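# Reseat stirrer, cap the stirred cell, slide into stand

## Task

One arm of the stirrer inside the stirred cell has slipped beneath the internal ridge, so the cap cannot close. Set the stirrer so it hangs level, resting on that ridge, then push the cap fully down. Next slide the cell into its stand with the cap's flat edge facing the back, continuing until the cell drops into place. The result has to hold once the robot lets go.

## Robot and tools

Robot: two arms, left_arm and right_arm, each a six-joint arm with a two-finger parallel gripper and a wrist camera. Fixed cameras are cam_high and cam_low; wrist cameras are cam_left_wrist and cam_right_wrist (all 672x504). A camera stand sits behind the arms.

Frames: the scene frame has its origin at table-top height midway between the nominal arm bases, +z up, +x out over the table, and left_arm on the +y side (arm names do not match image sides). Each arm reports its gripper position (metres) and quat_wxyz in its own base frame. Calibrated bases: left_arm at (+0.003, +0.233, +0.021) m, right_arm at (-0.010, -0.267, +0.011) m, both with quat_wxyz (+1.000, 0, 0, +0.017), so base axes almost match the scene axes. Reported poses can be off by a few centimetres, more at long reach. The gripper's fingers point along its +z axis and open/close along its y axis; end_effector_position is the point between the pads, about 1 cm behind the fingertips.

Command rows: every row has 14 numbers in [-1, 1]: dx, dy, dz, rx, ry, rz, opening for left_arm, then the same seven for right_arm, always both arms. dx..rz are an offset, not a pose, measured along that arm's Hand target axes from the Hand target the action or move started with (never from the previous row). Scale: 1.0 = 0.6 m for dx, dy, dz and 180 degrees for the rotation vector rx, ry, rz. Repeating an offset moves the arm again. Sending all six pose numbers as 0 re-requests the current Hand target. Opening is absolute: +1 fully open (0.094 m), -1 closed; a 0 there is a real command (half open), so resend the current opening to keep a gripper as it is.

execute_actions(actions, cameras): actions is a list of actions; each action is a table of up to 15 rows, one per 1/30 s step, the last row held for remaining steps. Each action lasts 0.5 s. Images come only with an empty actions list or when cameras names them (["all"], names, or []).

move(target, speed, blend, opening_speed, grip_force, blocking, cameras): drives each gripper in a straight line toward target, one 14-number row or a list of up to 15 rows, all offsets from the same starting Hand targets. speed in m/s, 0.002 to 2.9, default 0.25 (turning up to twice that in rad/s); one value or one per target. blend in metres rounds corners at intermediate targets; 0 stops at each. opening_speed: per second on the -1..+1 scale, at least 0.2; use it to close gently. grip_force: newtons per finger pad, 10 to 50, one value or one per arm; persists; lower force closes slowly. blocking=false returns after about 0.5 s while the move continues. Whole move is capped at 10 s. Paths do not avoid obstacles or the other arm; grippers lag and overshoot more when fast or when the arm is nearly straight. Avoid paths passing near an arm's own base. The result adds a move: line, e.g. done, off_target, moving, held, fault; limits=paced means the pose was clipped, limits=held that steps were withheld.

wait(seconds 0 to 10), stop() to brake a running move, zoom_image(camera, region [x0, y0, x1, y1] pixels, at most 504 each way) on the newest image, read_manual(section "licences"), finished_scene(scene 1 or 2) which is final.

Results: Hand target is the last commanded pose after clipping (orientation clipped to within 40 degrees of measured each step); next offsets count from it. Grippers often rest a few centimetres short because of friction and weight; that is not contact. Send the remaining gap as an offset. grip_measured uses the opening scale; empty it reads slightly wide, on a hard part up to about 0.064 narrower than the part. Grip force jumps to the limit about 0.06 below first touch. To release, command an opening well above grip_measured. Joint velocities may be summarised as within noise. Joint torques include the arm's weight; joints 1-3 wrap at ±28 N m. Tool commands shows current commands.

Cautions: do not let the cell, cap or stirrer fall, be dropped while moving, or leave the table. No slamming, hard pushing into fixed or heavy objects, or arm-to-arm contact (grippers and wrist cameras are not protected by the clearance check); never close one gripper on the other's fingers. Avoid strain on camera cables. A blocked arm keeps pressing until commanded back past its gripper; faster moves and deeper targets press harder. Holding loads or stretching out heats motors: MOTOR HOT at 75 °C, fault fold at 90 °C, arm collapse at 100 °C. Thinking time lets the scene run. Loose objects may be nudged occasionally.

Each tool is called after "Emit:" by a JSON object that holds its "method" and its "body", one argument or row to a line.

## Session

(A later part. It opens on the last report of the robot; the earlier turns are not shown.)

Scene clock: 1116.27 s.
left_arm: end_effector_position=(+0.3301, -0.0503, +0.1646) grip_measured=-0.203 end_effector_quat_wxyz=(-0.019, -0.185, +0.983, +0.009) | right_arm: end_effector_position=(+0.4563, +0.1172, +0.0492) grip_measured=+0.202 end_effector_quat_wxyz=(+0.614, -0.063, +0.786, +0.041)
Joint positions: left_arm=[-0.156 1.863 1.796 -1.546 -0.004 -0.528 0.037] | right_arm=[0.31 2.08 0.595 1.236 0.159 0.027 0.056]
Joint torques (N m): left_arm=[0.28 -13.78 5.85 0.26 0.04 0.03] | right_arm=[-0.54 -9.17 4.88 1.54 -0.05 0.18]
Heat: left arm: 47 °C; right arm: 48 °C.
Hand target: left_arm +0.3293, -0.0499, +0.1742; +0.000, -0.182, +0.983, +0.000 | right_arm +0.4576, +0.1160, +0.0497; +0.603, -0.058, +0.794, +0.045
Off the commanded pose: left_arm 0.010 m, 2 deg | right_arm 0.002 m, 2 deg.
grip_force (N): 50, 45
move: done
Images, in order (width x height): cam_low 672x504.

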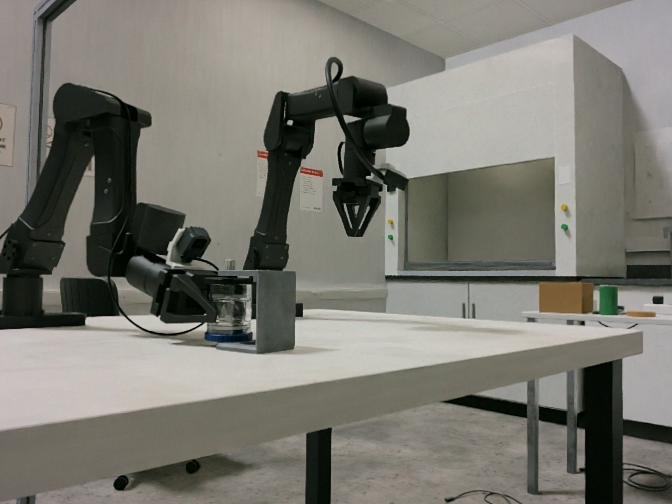

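Emit:
{"method": "move", "body": {
  "target": [0,0,0.0,0,0,0,-0.2,0.004,0,0.016,0,0,0,0.05],
  "speed": 0.03,
  "cameras": ["cam_low","cam_right_wrist"]
}}

Emit:
{"method": "zoom_image", "body": {
  "camera": "cam_low",
  "region": [190, 260, 260, 305]
}}

Emit:
{"method": "zoom_image", "body": {
  "camera": "cam_low",
  "region": [190, 310, 260, 355]
}}

Scene clock: 1122.13 s.
left_arm: end_effector_position=(+0.3301, -0.0503, +0.1646) grip_measured=-0.203 end_effector_quat_wxyz=(-0.019, -0.185, +0.983, +0.009) | right_arm: end_effector_position=(+0.4629, +0.1176, +0.0507) grip_measured=+0.202 end_effector_quat_wxyz=(+0.613, -0.061, +0.787, +0.041)
Joint positions: left_arm=[-0.156 1.863 1.796 -1.546 -0.004 -0.528 0.037] | right_arm=[0.305 2.08 0.623 1.205 0.156 0.028 0.056]
Joint torques (N m): left_arm=[0.18 -13.78 5.86 0.29 0.02 0.03] | right_arm=[-0.55 -6.63 5.82 1.85 -0.05 0.15]
Heat: left arm: 47 °C; right arm: 47 °C.
Hand target: left_arm +0.3293, -0.0499, +0.1742; +0.000, -0.182, +0.983, +0.000 | right_arm +0.4662, +0.1172, +0.0449; +0.603, -0.058, +0.794, +0.045
Off the commanded pose: left_arm 0.010 m, 2 deg | right_arm 0.007 m, 1 deg.
grip_force (N): 50, 45
move: done
Images, in order (width x height): cam_low 672x504, cam_right_wrist 672x504.

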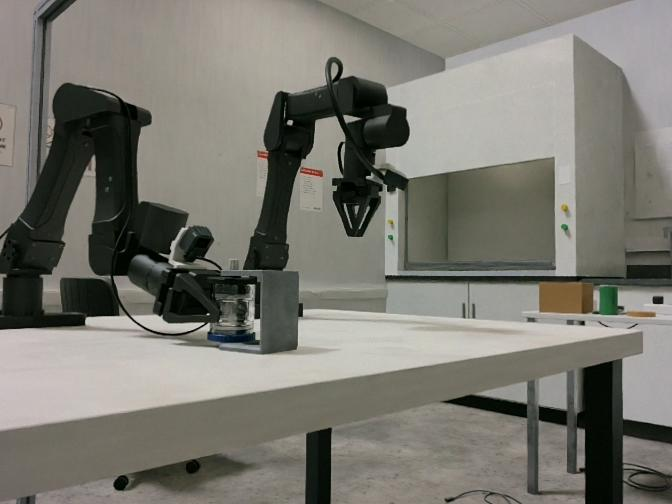

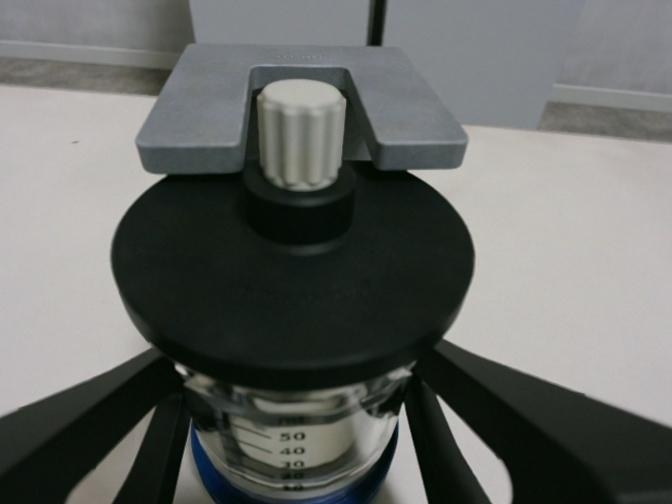

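Scaled by 7.200 from the camera's 672x504 image, which has a finer 960x720 frame.

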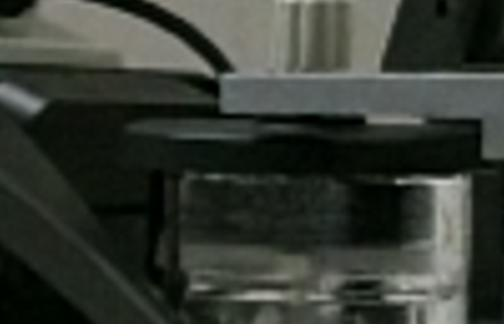

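Scaled by 7.200 from the camera's 672x504 image, which has a finer 960x720 frame.

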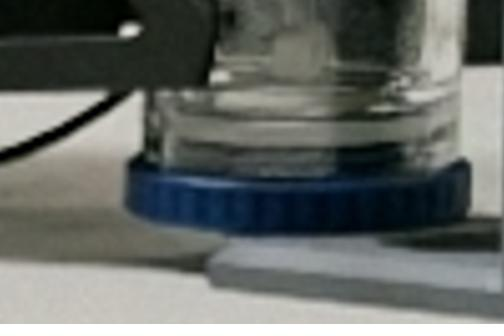

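Emit:
{"method": "zoom_image", "body": {
  "camera": "cam_right_wrist",
  "region": [120, 30, 480, 260]
}}

Scaled by 1.400 from the camera's 672x504 image, which has a finer 960x720 frame.

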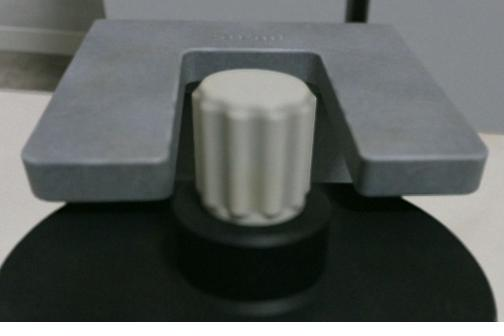

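Emit:
{"method": "move", "body": {
  "target": [0,0,0.0,0,0,0,-0.2,0,-0.0075,-0.012,0,0,0,0.05],
  "speed": 0.03,
  "cameras": ["cam_low","cam_right_wrist"]
}}

Emit:
{"method": "zoom_image", "body": {
  "camera": "cam_right_wrist",
  "region": [120, 30, 480, 260]
}}

Emit:
{"method": "zoom_image", "body": {
  "camera": "cam_low",
  "region": [170, 250, 310, 370]
}}

Scene clock: 1136.37 s.
left_arm: end_effector_position=(+0.3301, -0.0503, +0.1646) grip_measured=-0.203 end_effector_quat_wxyz=(-0.019, -0.185, +0.983, +0.009) | right_arm: end_effector_position=(+0.4634, +0.1167, +0.0506) grip_measured=+0.202 end_effector_quat_wxyz=(+0.612, -0.063, +0.787, +0.045)
Joint positions: left_arm=[-0.156 1.863 1.796 -1.546 -0.004 -0.528 0.037] | right_arm=[0.297 2.08 0.623 1.205 0.139 0.028 0.056]
Joint torques (N m): left_arm=[0.21 -13.82 5.87 0.26 0.04 0.04] | right_arm=[-0.76 -8.17 3.22 1.96 0 0.11]
Heat: left arm: 47 °C; right arm: 46 °C.
Hand target: left_arm +0.3293, -0.0499, +0.1742; +0.000, -0.182, +0.983, +0.000 | right_arm +0.4599, +0.1119, +0.0468; +0.603, -0.058, +0.794, +0.045
Off the commanded pose: left_arm 0.010 m, 2 deg | right_arm 0.007 m, 1 deg.
grip_force (N): 50, 45
move: done
Images, in order (width x height): cam_low 672x504, cam_right_wrist 672x504.

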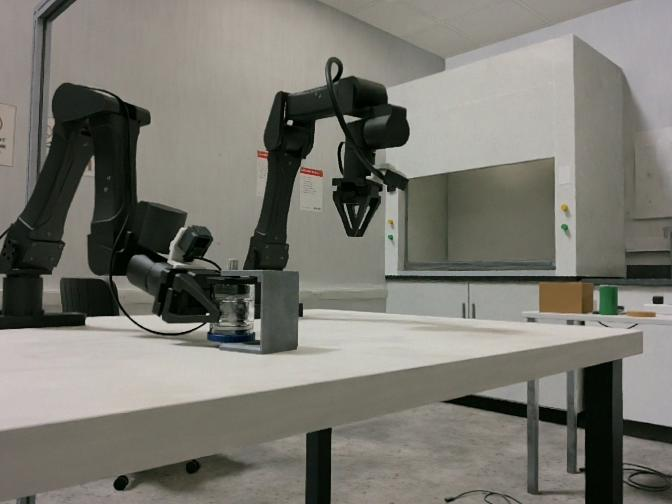

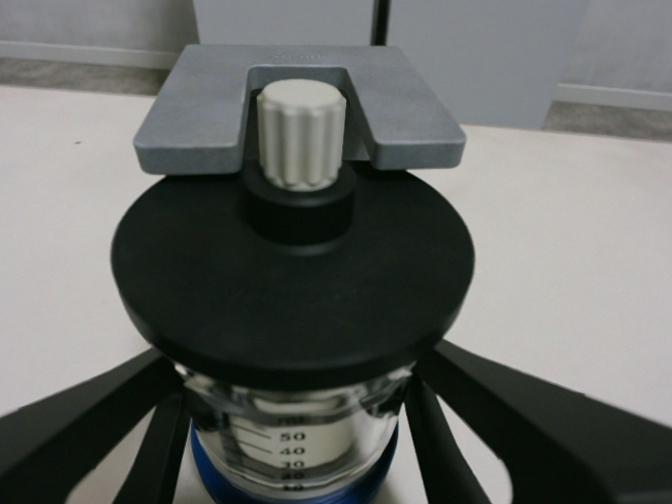

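Scaled by 1.400 from the camera's 672x504 image, which has a finer 960x720 frame.

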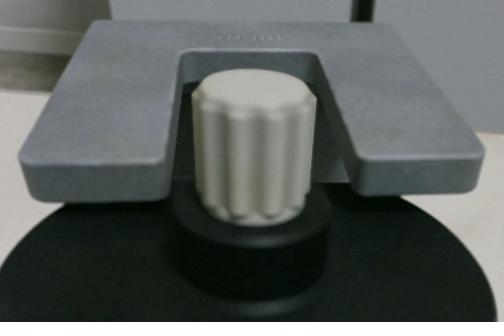

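Scaled by 3.600 from the camera's 672x504 image, which has a finer 960x720 frame.

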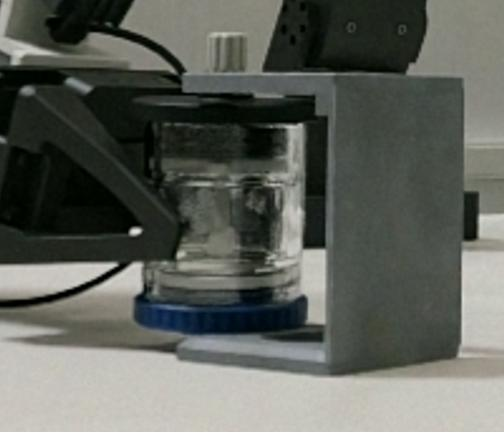

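Emit:
{"method": "move", "body": {
  "target": [0,0,0.0,0,0,0,-0.2,-0.001,-0.004,-0.017,0,0,0,0.05],
  "speed": 0.03,
  "cameras": ["cam_low","cam_right_wrist"]
}}

Emit:
{"method": "zoom_image", "body": {
  "camera": "cam_right_wrist",
  "region": [120, 30, 480, 260]
}}

Emit:
{"method": "zoom_image", "body": {
  "camera": "cam_low",
  "region": [170, 250, 310, 370]
}}

Scene clock: 1140.93 s.
left_arm: end_effector_position=(+0.3301, -0.0503, +0.1646) grip_measured=-0.203 end_effector_quat_wxyz=(-0.019, -0.185, +0.983, +0.009) | right_arm: end_effector_position=(+0.4549, +0.1118, +0.0497) grip_measured=+0.202 end_effector_quat_wxyz=(+0.610, -0.062, +0.789, +0.044)
Joint positions: left_arm=[-0.156 1.863 1.796 -1.546 -0.004 -0.528 0.037] | right_arm=[0.291 2.063 0.584 1.222 0.137 0.028 0.056]
Joint torques (N m): left_arm=[0.18 -13.79 5.85 0.27 0.04 0.02] | right_arm=[-0.61 -9.1 2.84 1.88 -0.02 0.1]
Heat: left arm: 47 °C; right arm: 46 °C.
Hand target: left_arm +0.3293, -0.0499, +0.1742; +0.000, -0.182, +0.983, +0.000 | right_arm +0.4507, +0.1079, +0.0501; +0.603, -0.058, +0.794, +0.045
Off the commanded pose: left_arm 0.010 m, 2 deg | right_arm 0.006 m, 1 deg.
grip_force (N): 50, 45
move: done
Images, in order (width x height): cam_low 672x504, cam_right_wrist 672x504.

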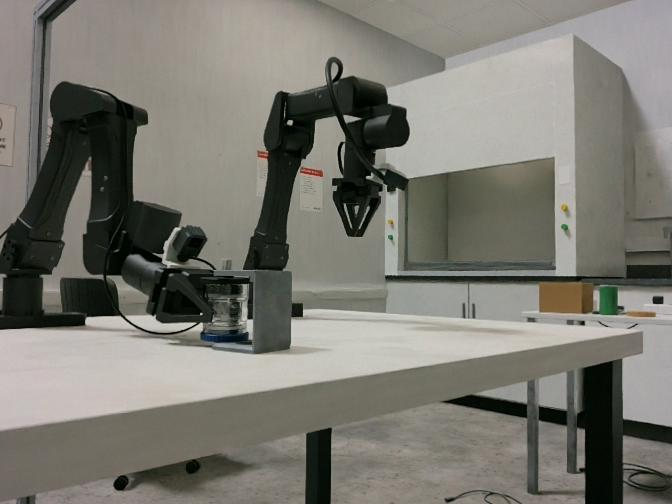

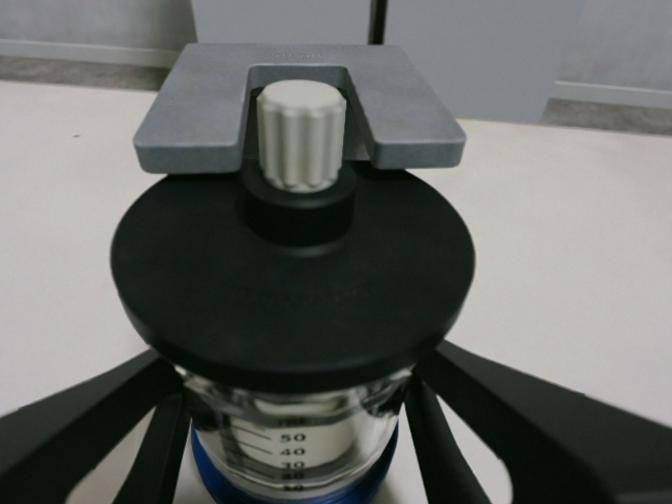

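Scaled by 1.400 from the camera's 672x504 image, which has a finer 960x720 frame.

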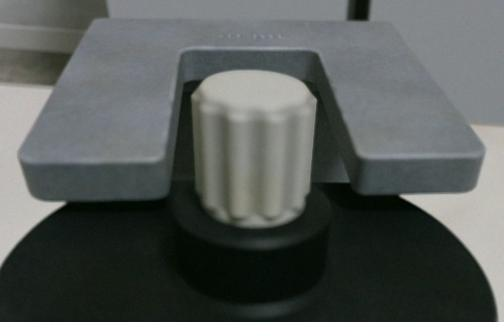

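Scaled by 3.600 from the camera's 672x504 image, which has a finer 960x720 frame.

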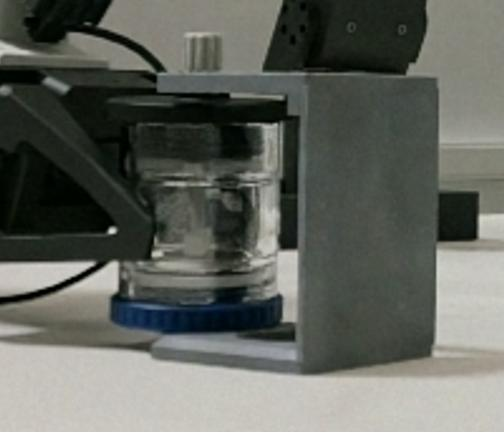

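Emit:
{"method": "move", "body": {
  "target": [0,0,0.0,0,0,0,-0.2,-0.006,0,-0.002,0,0,0,0.05],
  "speed": 0.02,
  "cameras": ["cam_low","cam_right_wrist"]
}}

Emit:
{"method": "zoom_image", "body": {
  "camera": "cam_right_wrist",
  "region": [120, 30, 480, 260]
}}

Emit:
{"method": "zoom_image", "body": {
  "camera": "cam_low",
  "region": [190, 300, 260, 355]
}}

Scene clock: 1147.90 s.
left_arm: end_effector_position=(+0.3301, -0.0503, +0.1646) grip_measured=-0.203 end_effector_quat_wxyz=(-0.019, -0.185, +0.983, +0.009) | right_arm: end_effector_position=(+0.4547, +0.1117, +0.0507) grip_measured=+0.202 end_effector_quat_wxyz=(+0.608, -0.062, +0.790, +0.043)
Joint positions: left_arm=[-0.156 1.863 1.796 -1.546 -0.004 -0.528 0.037] | right_arm=[0.291 2.052 0.584 1.206 0.137 0.028 0.056]
Joint torques (N m): left_arm=[0.16 -13.83 5.78 0.26 0.03 0.04] | right_arm=[-0.64 -9.66 2.88 1.86 -0.02 0.11]
Heat: left arm: 47 °C; right arm: 45 °C.
Hand target: left_arm +0.3293, -0.0499, +0.1742; +0.000, -0.182, +0.983, +0.000 | right_arm +0.4506, +0.1079, +0.0539; +0.603, -0.058, +0.794, +0.045
Off the commanded pose: left_arm 0.010 m, 2 deg | right_arm 0.006 m, 1 deg.
grip_force (N): 50, 45
move: done
Images, in order (width x height): cam_low 672x504, cam_right_wrist 672x504.

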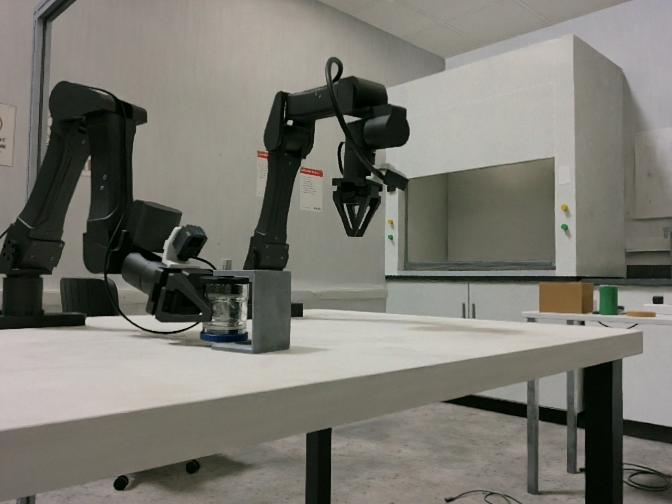

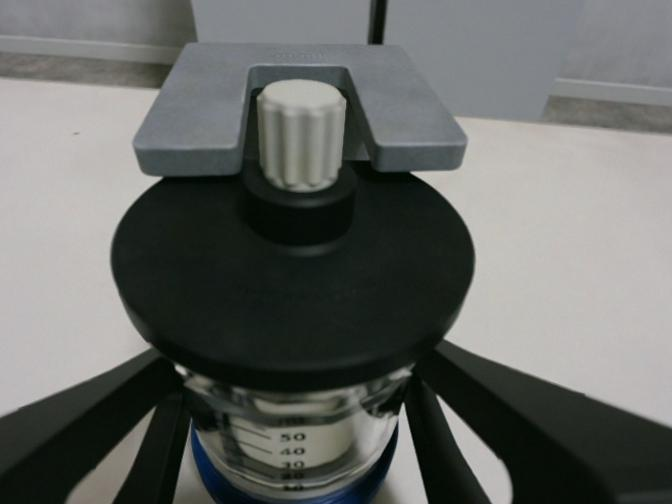

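Scaled by 1.400 from the camera's 672x504 image, which has a finer 960x720 frame.

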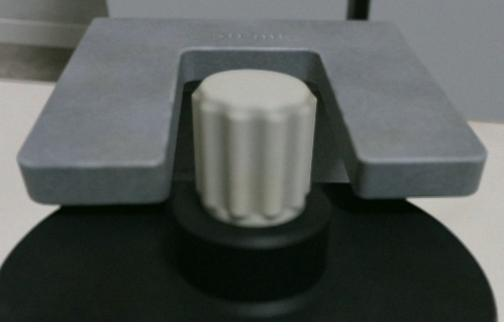

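Scaled by 7.200 from the camera's 672x504 image, which has a finer 960x720 frame.

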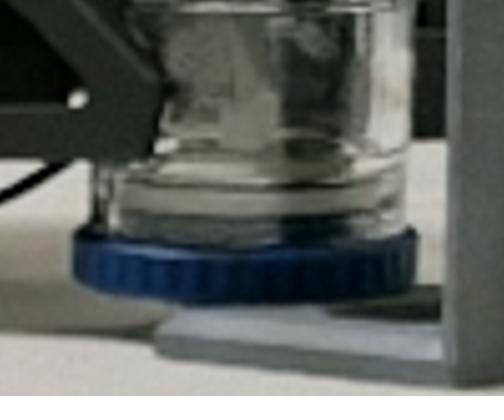

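Emit:
{"method": "move", "body": {
  "target": [0,0,0.0,0,0,0,-0.2,-0.001,-0.007,-0.003,0,0,0,0.05],
  "speed": 0.02,
  "cameras": ["cam_low","cam_right_wrist","cam_high"]
}}

Emit:
{"method": "zoom_image", "body": {
  "camera": "cam_right_wrist",
  "region": [120, 30, 480, 260]
}}

Emit:
{"method": "zoom_image", "body": {
  "camera": "cam_low",
  "region": [170, 250, 310, 370]
}}

Emit:
{"method": "zoom_image", "body": {
  "camera": "cam_high",
  "region": [210, 270, 300, 380]
}}

Scene clock: 1153.67 s.
left_arm: end_effector_position=(+0.3301, -0.0503, +0.1646) grip_measured=-0.203 end_effector_quat_wxyz=(-0.019, -0.185, +0.983, +0.009) | right_arm: end_effector_position=(+0.4523, +0.1081, +0.0508) grip_measured=+0.202 end_effector_quat_wxyz=(+0.607, -0.063, +0.791, +0.046)
Joint positions: left_arm=[-0.156 1.863 1.796 -1.546 -0.004 -0.528 0.037] | right_arm=[0.279 2.042 0.571 1.206 0.12 0.028 0.056]
Joint torques (N m): left_arm=[0.27 -13.82 5.78 0.26 0.04 0.04] | right_arm=[-0.69 -9.54 3.21 1.86 0.01 0.07]
Heat: left arm: 47 °C; right arm: 45 °C.
Hand target: left_arm +0.3293, -0.0499, +0.1742; +0.000, -0.182, +0.983, +0.000 | right_arm +0.4496, +0.1036, +0.0551; +0.603, -0.058, +0.794, +0.045
Off the commanded pose: left_arm 0.010 m, 2 deg | right_arm 0.007 m, 1 deg.
grip_force (N): 50, 45
move: done
Images, in order (width x height): cam_high 672x504, cam_low 672x504, cam_right_wrist 672x504.

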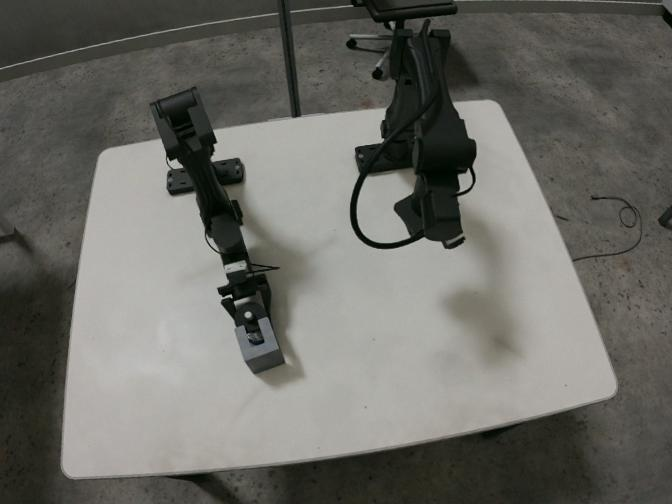

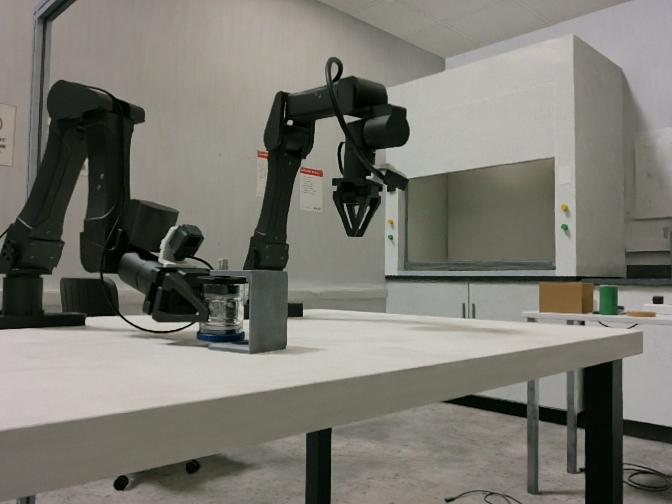

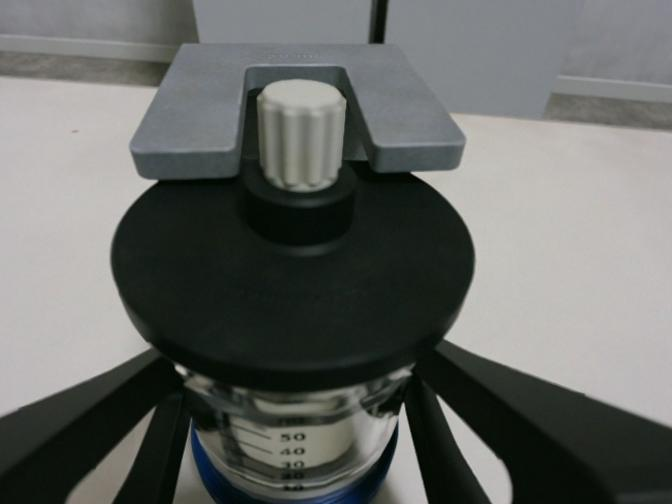

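Scaled by 1.400 from the camera's 672x504 image, which has a finer 960x720 frame.

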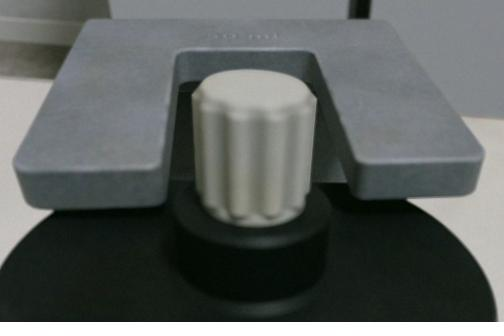

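Scaled by 3.600 from the camera's 672x504 image, which has a finer 960x720 frame.

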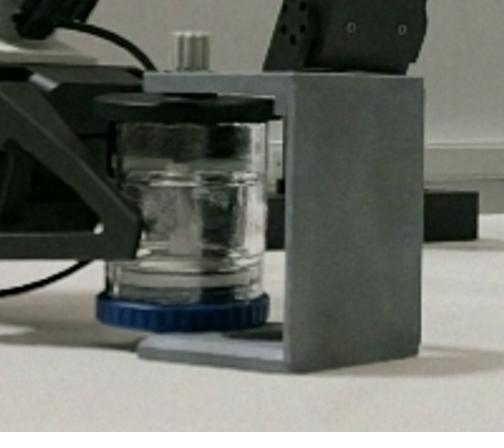

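Scaled by 4.582 from the camera's 672x504 image, which has a finer 960x720 frame.

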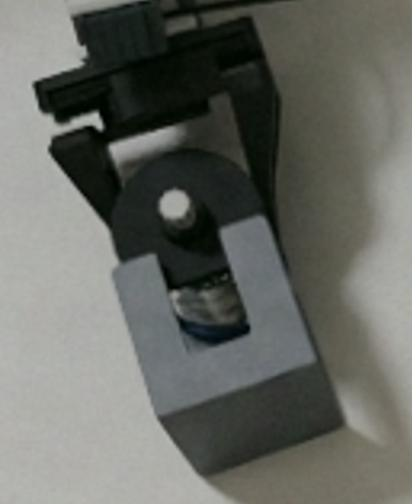

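Emit:
{"method": "move", "body": {
  "target": [0,0,0.0,0,0,0,-0.2,-0.008,0,-0.002,0,0,0,0.05],
  "speed": 0.02,
  "cameras": ["cam_low","cam_right_wrist"]
}}

Emit:
{"method": "zoom_image", "body": {
  "camera": "cam_right_wrist",
  "region": [120, 30, 480, 260]
}}

Emit:
{"method": "zoom_image", "body": {
  "camera": "cam_low",
  "region": [190, 260, 260, 305]
}}

Emit:
{"method": "zoom_image", "body": {
  "camera": "cam_low",
  "region": [190, 315, 260, 360]
}}

Scene clock: 1173.90 s.
left_arm: end_effector_position=(+0.3301, -0.0503, +0.1646) grip_measured=-0.203 end_effector_quat_wxyz=(-0.019, -0.185, +0.983, +0.009) | right_arm: end_effector_position=(+0.4514, +0.1078, +0.0515) grip_measured=+0.202 end_effector_quat_wxyz=(+0.601, -0.064, +0.796, +0.045)
Joint positions: left_arm=[-0.156 1.863 1.796 -1.546 -0.004 -0.528 0.037] | right_arm=[0.279 2.021 0.571 1.171 0.12 0.028 0.056]
Joint torques (N m): left_arm=[0.21 -13.85 5.79 0.27 0.03 0.01] | right_arm=[-0.7 -9.68 3.43 1.98 0.01 0.06]
Heat: left arm: 47 °C; right arm: 45 °C.
Hand target: left_arm +0.3293, -0.0499, +0.1742; +0.000, -0.182, +0.983, +0.000 | right_arm +0.4497, +0.1036, +0.0600; +0.603, -0.058, +0.794, +0.045
Off the commanded pose: left_arm 0.010 m, 2 deg | right_arm 0.010 m, 1 deg.
grip_force (N): 50, 45
move: done
Images, in order (width x height): cam_low 672x504, cam_right_wrist 672x504.

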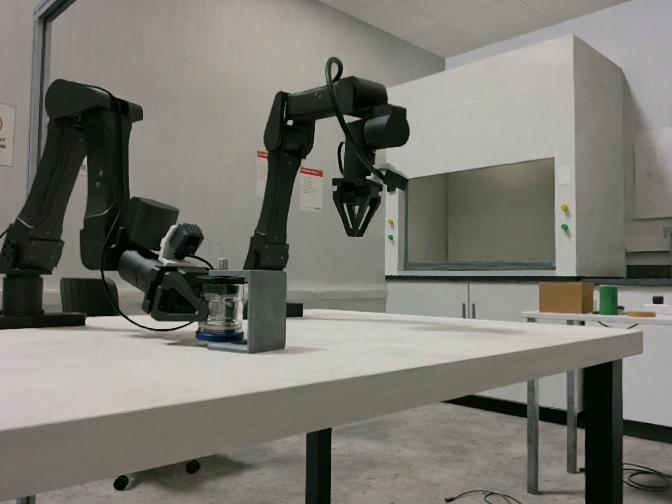

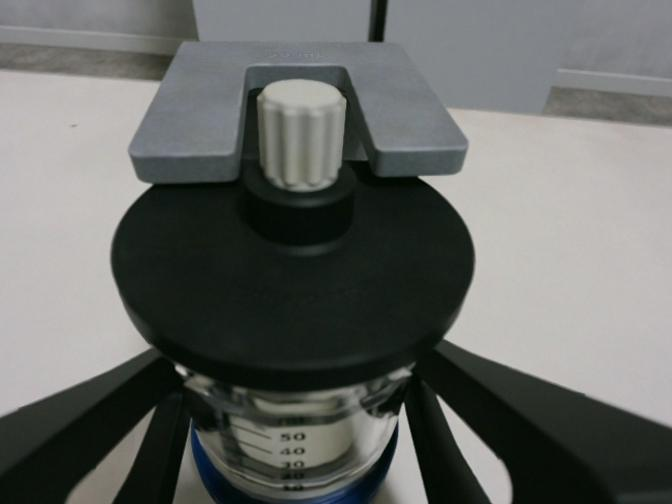

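Scaled by 1.400 from the camera's 672x504 image, which has a finer 960x720 frame.

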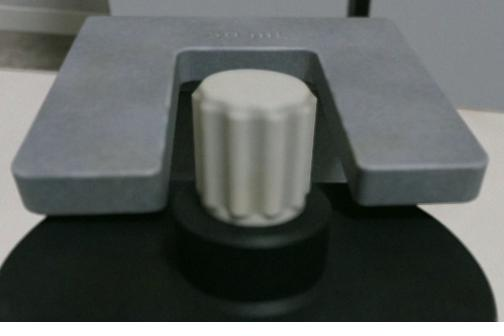

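Scaled by 7.200 from the camera's 672x504 image, which has a finer 960x720 frame.

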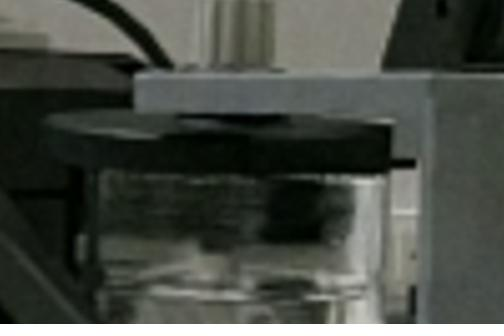

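Scaled by 7.200 from the camera's 672x504 image, which has a finer 960x720 frame.

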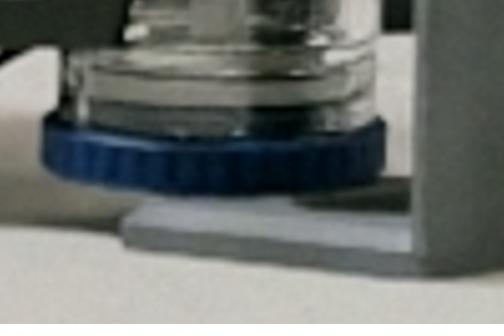

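Emit:
{"method": "move", "body": {
  "target": [0,0,0.0,0,0,0,-0.2,-0.008,0,-0.002,0,-0.01,0,0.05],
  "speed": 0.02,
  "cameras": ["cam_low"]
}}

Emit:
{"method": "zoom_image", "body": {
  "camera": "cam_low",
  "region": [170, 250, 310, 370]
}}

Scene clock: 1196.53 s.
left_arm: end_effector_position=(+0.3301, -0.0503, +0.1646) grip_measured=-0.203 end_effector_quat_wxyz=(-0.019, -0.185, +0.983, +0.009) | right_arm: end_effector_position=(+0.4498, +0.1073, +0.0516) grip_measured=+0.202 end_effector_quat_wxyz=(+0.602, -0.063, +0.795, +0.045)
Joint positions: left_arm=[-0.156 1.863 1.796 -1.546 -0.004 -0.528 0.037] | right_arm=[0.279 2.021 0.563 1.182 0.12 0.028 0.056]
Joint torques (N m): left_arm=[0.23 -13.82 5.81 0.25 0.03 0.03] | right_arm=[-0.66 -8.99 3.41 2.35 0.02 0.03]
Heat: left arm: 47 °C; right arm: 46 °C.
Hand target: left_arm +0.3293, -0.0499, +0.1742; +0.000, -0.182, +0.983, +0.000 | right_arm +0.4499, +0.1036, +0.0650; +0.616, -0.057, +0.784, +0.046
Off the commanded pose: left_arm 0.010 m, 2 deg | right_arm 0.014 m, 2 deg.
grip_force (N): 50, 45
move: off_target (right_arm)
Images, in order (width x height): cam_low 672x504.

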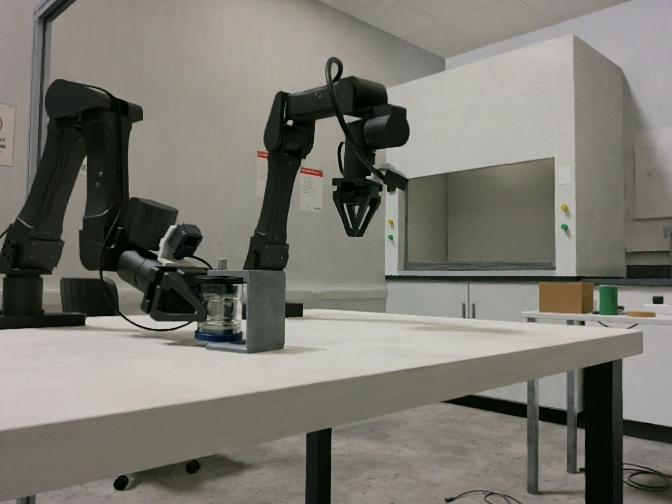

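Scaled by 3.600 from the camera's 672x504 image, which has a finer 960x720 frame.

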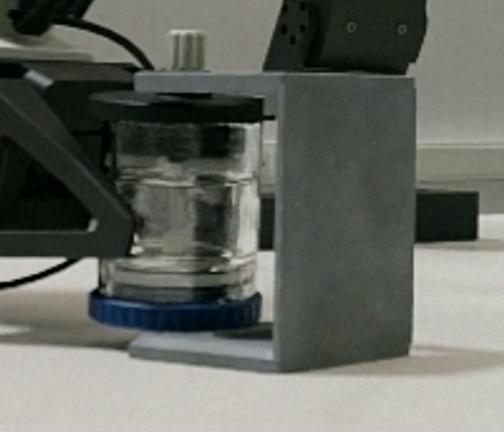

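Emit:
{"method": "move", "body": {
  "target": [0,0,0.0,0,0,0,-0.2,-0.010,0,-0.001,0,-0.003,0,0.05],
  "speed": 0.02,
  "cameras": ["cam_low","cam_right_wrist"]
}}

Emit:
{"method": "zoom_image", "body": {
  "camera": "cam_low",
  "region": [170, 250, 310, 370]
}}

Emit:
{"method": "zoom_image", "body": {
  "camera": "cam_right_wrist",
  "region": [120, 30, 480, 260]
}}

Scene clock: 1201.07 s.
left_arm: end_effector_position=(+0.3301, -0.0503, +0.1646) grip_measured=-0.203 end_effector_quat_wxyz=(-0.019, -0.185, +0.983, +0.009) | right_arm: end_effector_position=(+0.4498, +0.1073, +0.0522) grip_measured=+0.202 end_effector_quat_wxyz=(+0.603, -0.063, +0.794, +0.045)
Joint positions: left_arm=[-0.156 1.863 1.796 -1.546 -0.004 -0.528 0.037] | right_arm=[0.279 2.02 0.562 1.183 0.12 0.028 0.056]
Joint torques (N m): left_arm=[0.21 -13.82 5.83 0.26 0.04 0.02] | right_arm=[-0.7 -10.14 3.55 2.26 0.02 0.02]
Heat: left arm: 47 °C; right arm: 46 °C.
Hand target: left_arm +0.3293, -0.0499, +0.1742; +0.000, -0.182, +0.983, +0.000 | right_arm +0.4507, +0.1037, +0.0710; +0.620, -0.057, +0.782, +0.046
Off the commanded pose: left_arm 0.010 m, 2 deg | right_arm 0.019 m, 2 deg.
grip_force (N): 50, 45
move: off_target (right_arm)
Images, in order (width x height): cam_low 672x504, cam_right_wrist 672x504.

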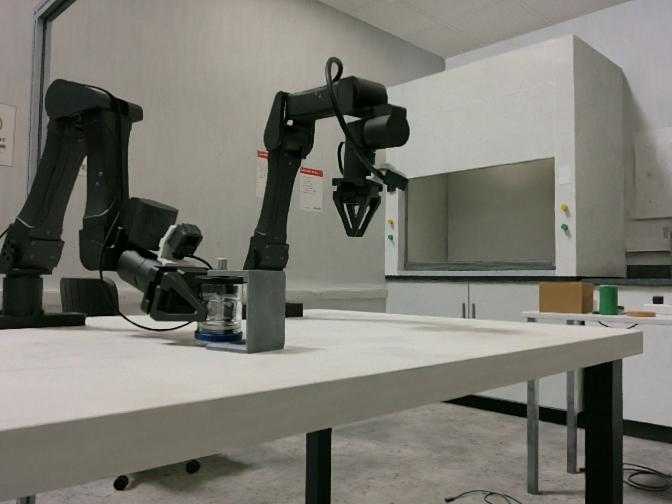

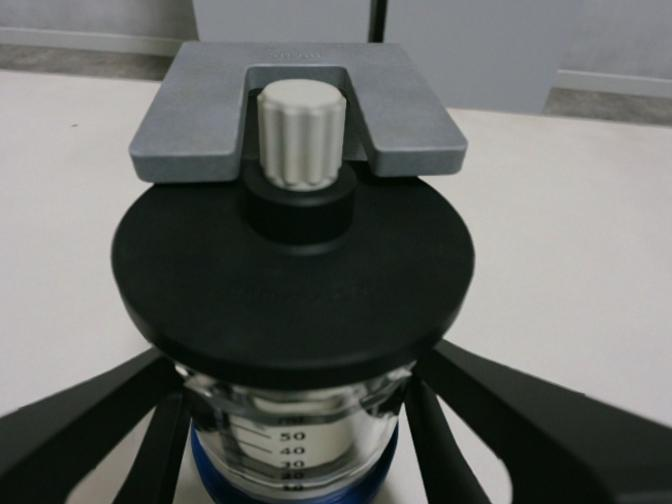

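Scaled by 3.600 from the camera's 672x504 image, which has a finer 960x720 frame.

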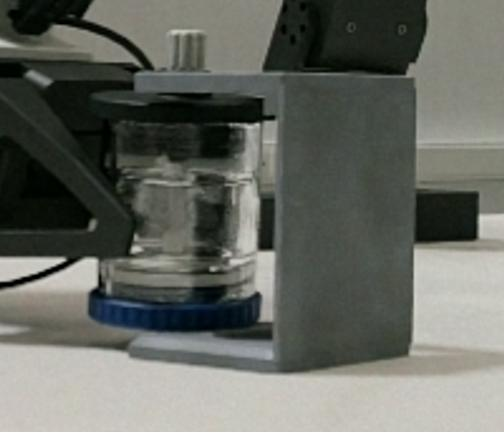

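Scaled by 1.400 from the camera's 672x504 image, which has a finer 960x720 frame.

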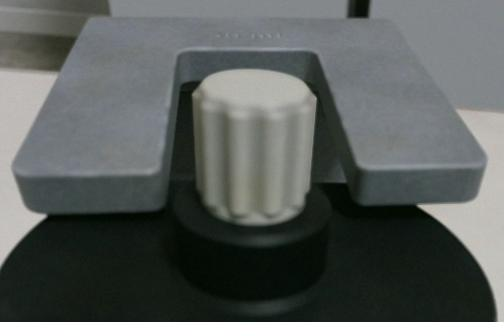

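Emit:
{"method": "move", "body": {
  "target": [0,0,0.0,0,0,0,-0.2,0.003,-0.0,-0.045,0,0,0,0.05],
  "speed": 0.05,
  "cameras": ["cam_low","cam_right_wrist","cam_high"]
}}

Emit:
{"method": "zoom_image", "body": {
  "camera": "cam_low",
  "region": [150, 250, 290, 370]
}}

Emit:
{"method": "zoom_image", "body": {
  "camera": "cam_right_wrist",
  "region": [120, 30, 480, 260]
}}

Scene clock: 1210.97 s.
left_arm: end_effector_position=(+0.3301, -0.0503, +0.1646) grip_measured=-0.203 end_effector_quat_wxyz=(-0.019, -0.185, +0.983, +0.009) | right_arm: end_effector_position=(+0.4202, +0.0987, +0.0467) grip_measured=+0.202 end_effector_quat_wxyz=(+0.587, -0.066, +0.806, +0.041)
Joint positions: left_arm=[-0.156 1.863 1.796 -1.546 -0.004 -0.528 0.037] | right_arm=[0.279 1.947 0.446 1.185 0.121 0.028 0.056]
Joint torques (N m): left_arm=[0.23 -13.83 5.81 0.28 0.02 0.02] | right_arm=[0.32 -9.65 3.82 2.57 0.12 0.05]
Heat: left arm: 47 °C; right arm: 46 °C.
Hand target: left_arm +0.3293, -0.0499, +0.1742; +0.000, -0.182, +0.983, +0.000 | right_arm +0.4243, +0.0998, +0.0753; +0.619, -0.057, +0.782, +0.046
Off the commanded pose: left_arm 0.010 m, 2 deg | right_arm 0.029 m, 5 deg.
grip_force (N): 50, 45
move: off_target (right_arm)
Images, in order (width x height): cam_high 672x504, cam_low 672x504, cam_right_wrist 672x504.

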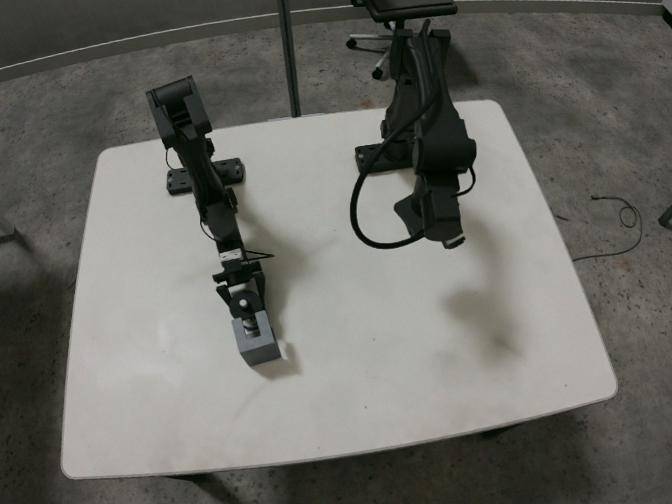

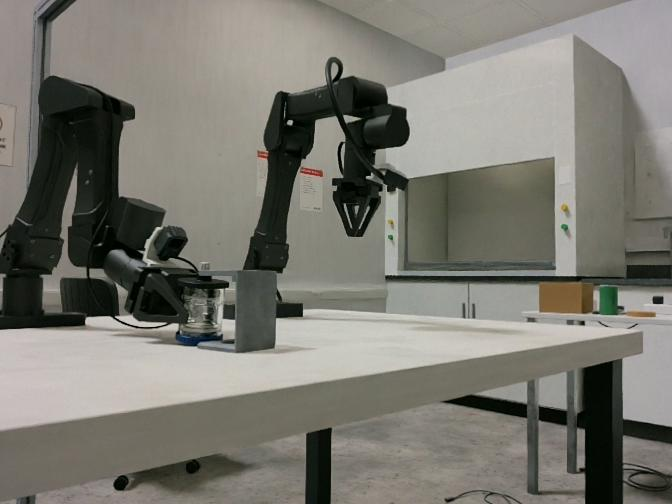

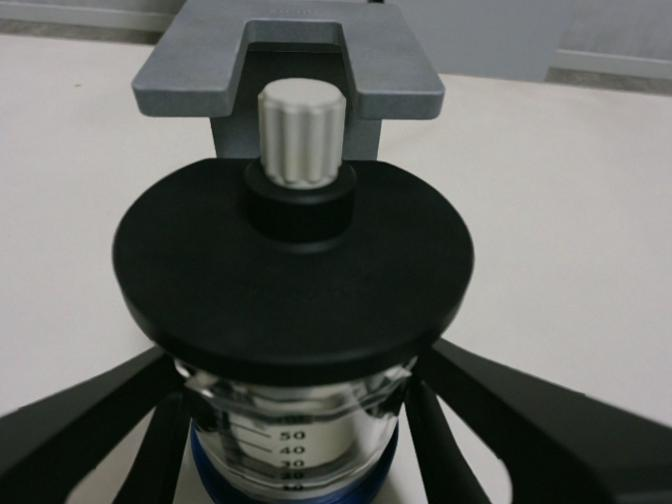

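Scaled by 3.600 from the camera's 672x504 image, which has a finer 960x720 frame.

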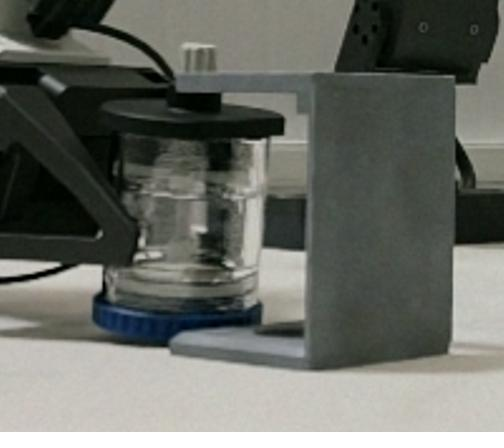

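Scaled by 1.400 from the camera's 672x504 image, which has a finer 960x720 frame.

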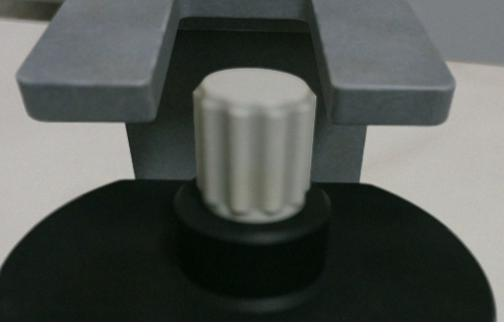

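Emit:
{"method": "move", "body": {
  "target": [0,0,0.0,0,0,0,-0.2,-0.017,0.0015,-0.03,0,0.004,0,0.05],
  "speed": 0.05,
  "cameras": ["cam_low"]
}}

Emit:
{"method": "zoom_image", "body": {
  "camera": "cam_low",
  "region": [150, 250, 290, 370]
}}

Scene clock: 1222.43 s.
left_arm: end_effector_position=(+0.3301, -0.0503, +0.1646) grip_measured=-0.203 end_effector_quat_wxyz=(-0.019, -0.185, +0.983, +0.009) | right_arm: end_effector_position=(+0.4076, +0.0973, +0.0668) grip_measured=+0.202 end_effector_quat_wxyz=(+0.589, -0.066, +0.805, +0.040)
Joint positions: left_arm=[-0.156 1.863 1.796 -1.546 -0.004 -0.528 0.037] | right_arm=[0.288 1.809 0.401 1.096 0.132 0.028 0.056]
Joint torques (N m): left_arm=[0.29 -13.75 5.85 0.28 0.02 0.03] | right_arm=[0.53 -8.54 4.1 2.5 0.12 0.11]
Heat: left arm: 47 °C; right arm: 47 °C.
Hand target: left_arm +0.3293, -0.0499, +0.1742; +0.000, -0.182, +0.983, +0.000 | right_arm +0.4091, +0.0985, +0.0893; +0.614, -0.058, +0.785, +0.046
Off the commanded pose: left_arm 0.010 m, 2 deg | right_arm 0.023 m, 4 deg.
grip_force (N): 50, 45
move: off_target (right_arm)
Images, in order (width x height): cam_low 672x504.

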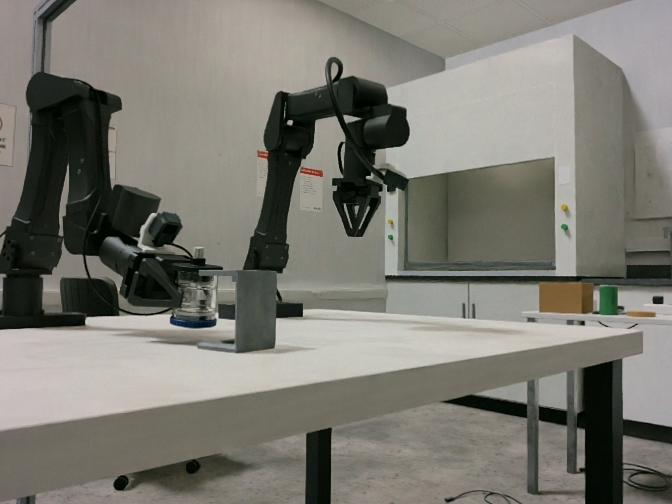

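Scaled by 3.600 from the camera's 672x504 image, which has a finer 960x720 frame.

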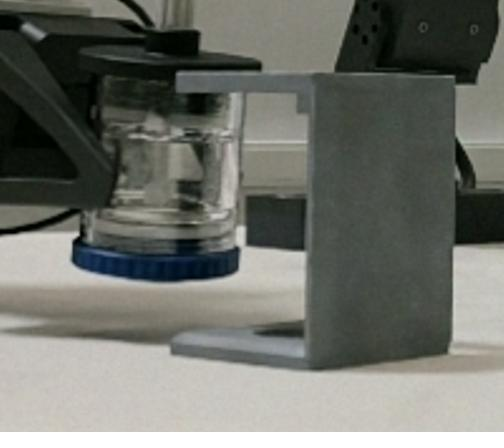

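Emit:
{"method": "move", "body": {
  "target": [
    [0,0,0.0,0,0,0,-0.2,0.0065,0.0,-0.0258,0,0,0,0.05],
    [0,0,0.0,0,0,0,-0.2,0.0485,0.0,-0.0153,0,-0.022,0,0.05]
  ],
  "speed": 0.05,
  "cameras": ["cam_low","cam_right_wrist"]
}}

Emit:
{"method": "zoom_image", "body": {
  "camera": "cam_low",
  "region": [150, 250, 290, 370]
}}

Emit:
{"method": "zoom_image", "body": {
  "camera": "cam_right_wrist",
  "region": [120, 0, 480, 260]
}}

Scene clock: 1238.87 s.
left_arm: end_effector_position=(+0.3301, -0.0503, +0.1646) grip_measured=-0.203 end_effector_quat_wxyz=(-0.019, -0.185, +0.983, +0.009) | right_arm: end_effector_position=(+0.3916, +0.0948, +0.0539) grip_measured=+0.202 end_effector_quat_wxyz=(+0.622, -0.060, +0.779, +0.046)
Joint positions: left_arm=[-0.156 1.863 1.796 -1.546 -0.004 -0.528 0.037] | right_arm=[0.301 1.99 0.307 1.457 0.147 0.03 0.056]
Joint torques (N m): left_arm=[0.2 -13.76 5.82 0.24 0.04 0.03] | right_arm=[0.55 -4.45 3.07 2.88 0.11 0]
Heat: left arm: 47 °C; right arm: 48 °C.
Hand target: left_arm +0.3293, -0.0499, +0.1742; +0.000, -0.182, +0.983, +0.000 | right_arm +0.3934, +0.0962, +0.0632; +0.641, -0.056, +0.764, +0.048
Off the commanded pose: left_arm 0.010 m, 2 deg | right_arm 0.010 m, 3 deg.
grip_force (N): 50, 45
move: off_target (right_arm)
Images, in order (width x height): cam_low 672x504, cam_right_wrist 672x504.

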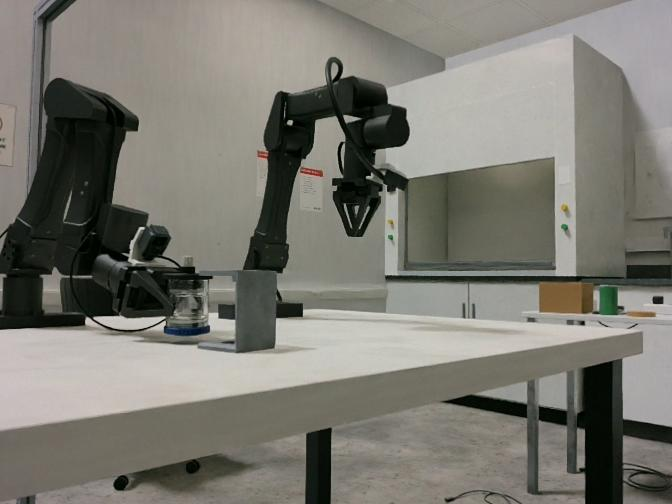

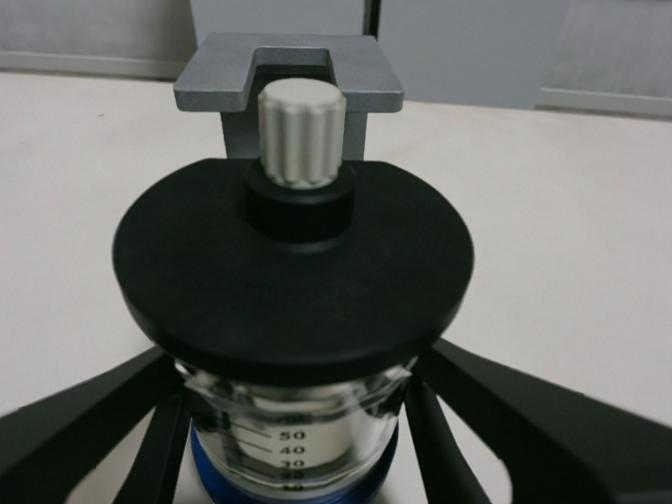

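Scaled by 3.600 from the camera's 672x504 image, which has a finer 960x720 frame.

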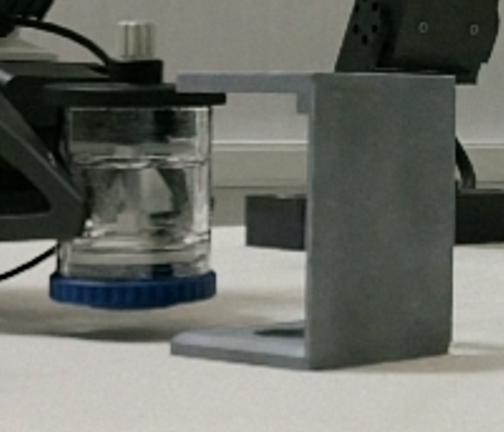

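Scaled by 1.400 from the camera's 672x504 image, which has a finer 960x720 frame.

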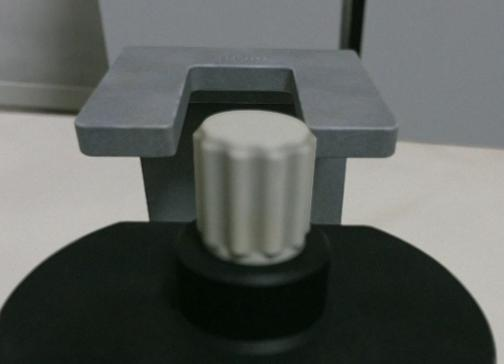

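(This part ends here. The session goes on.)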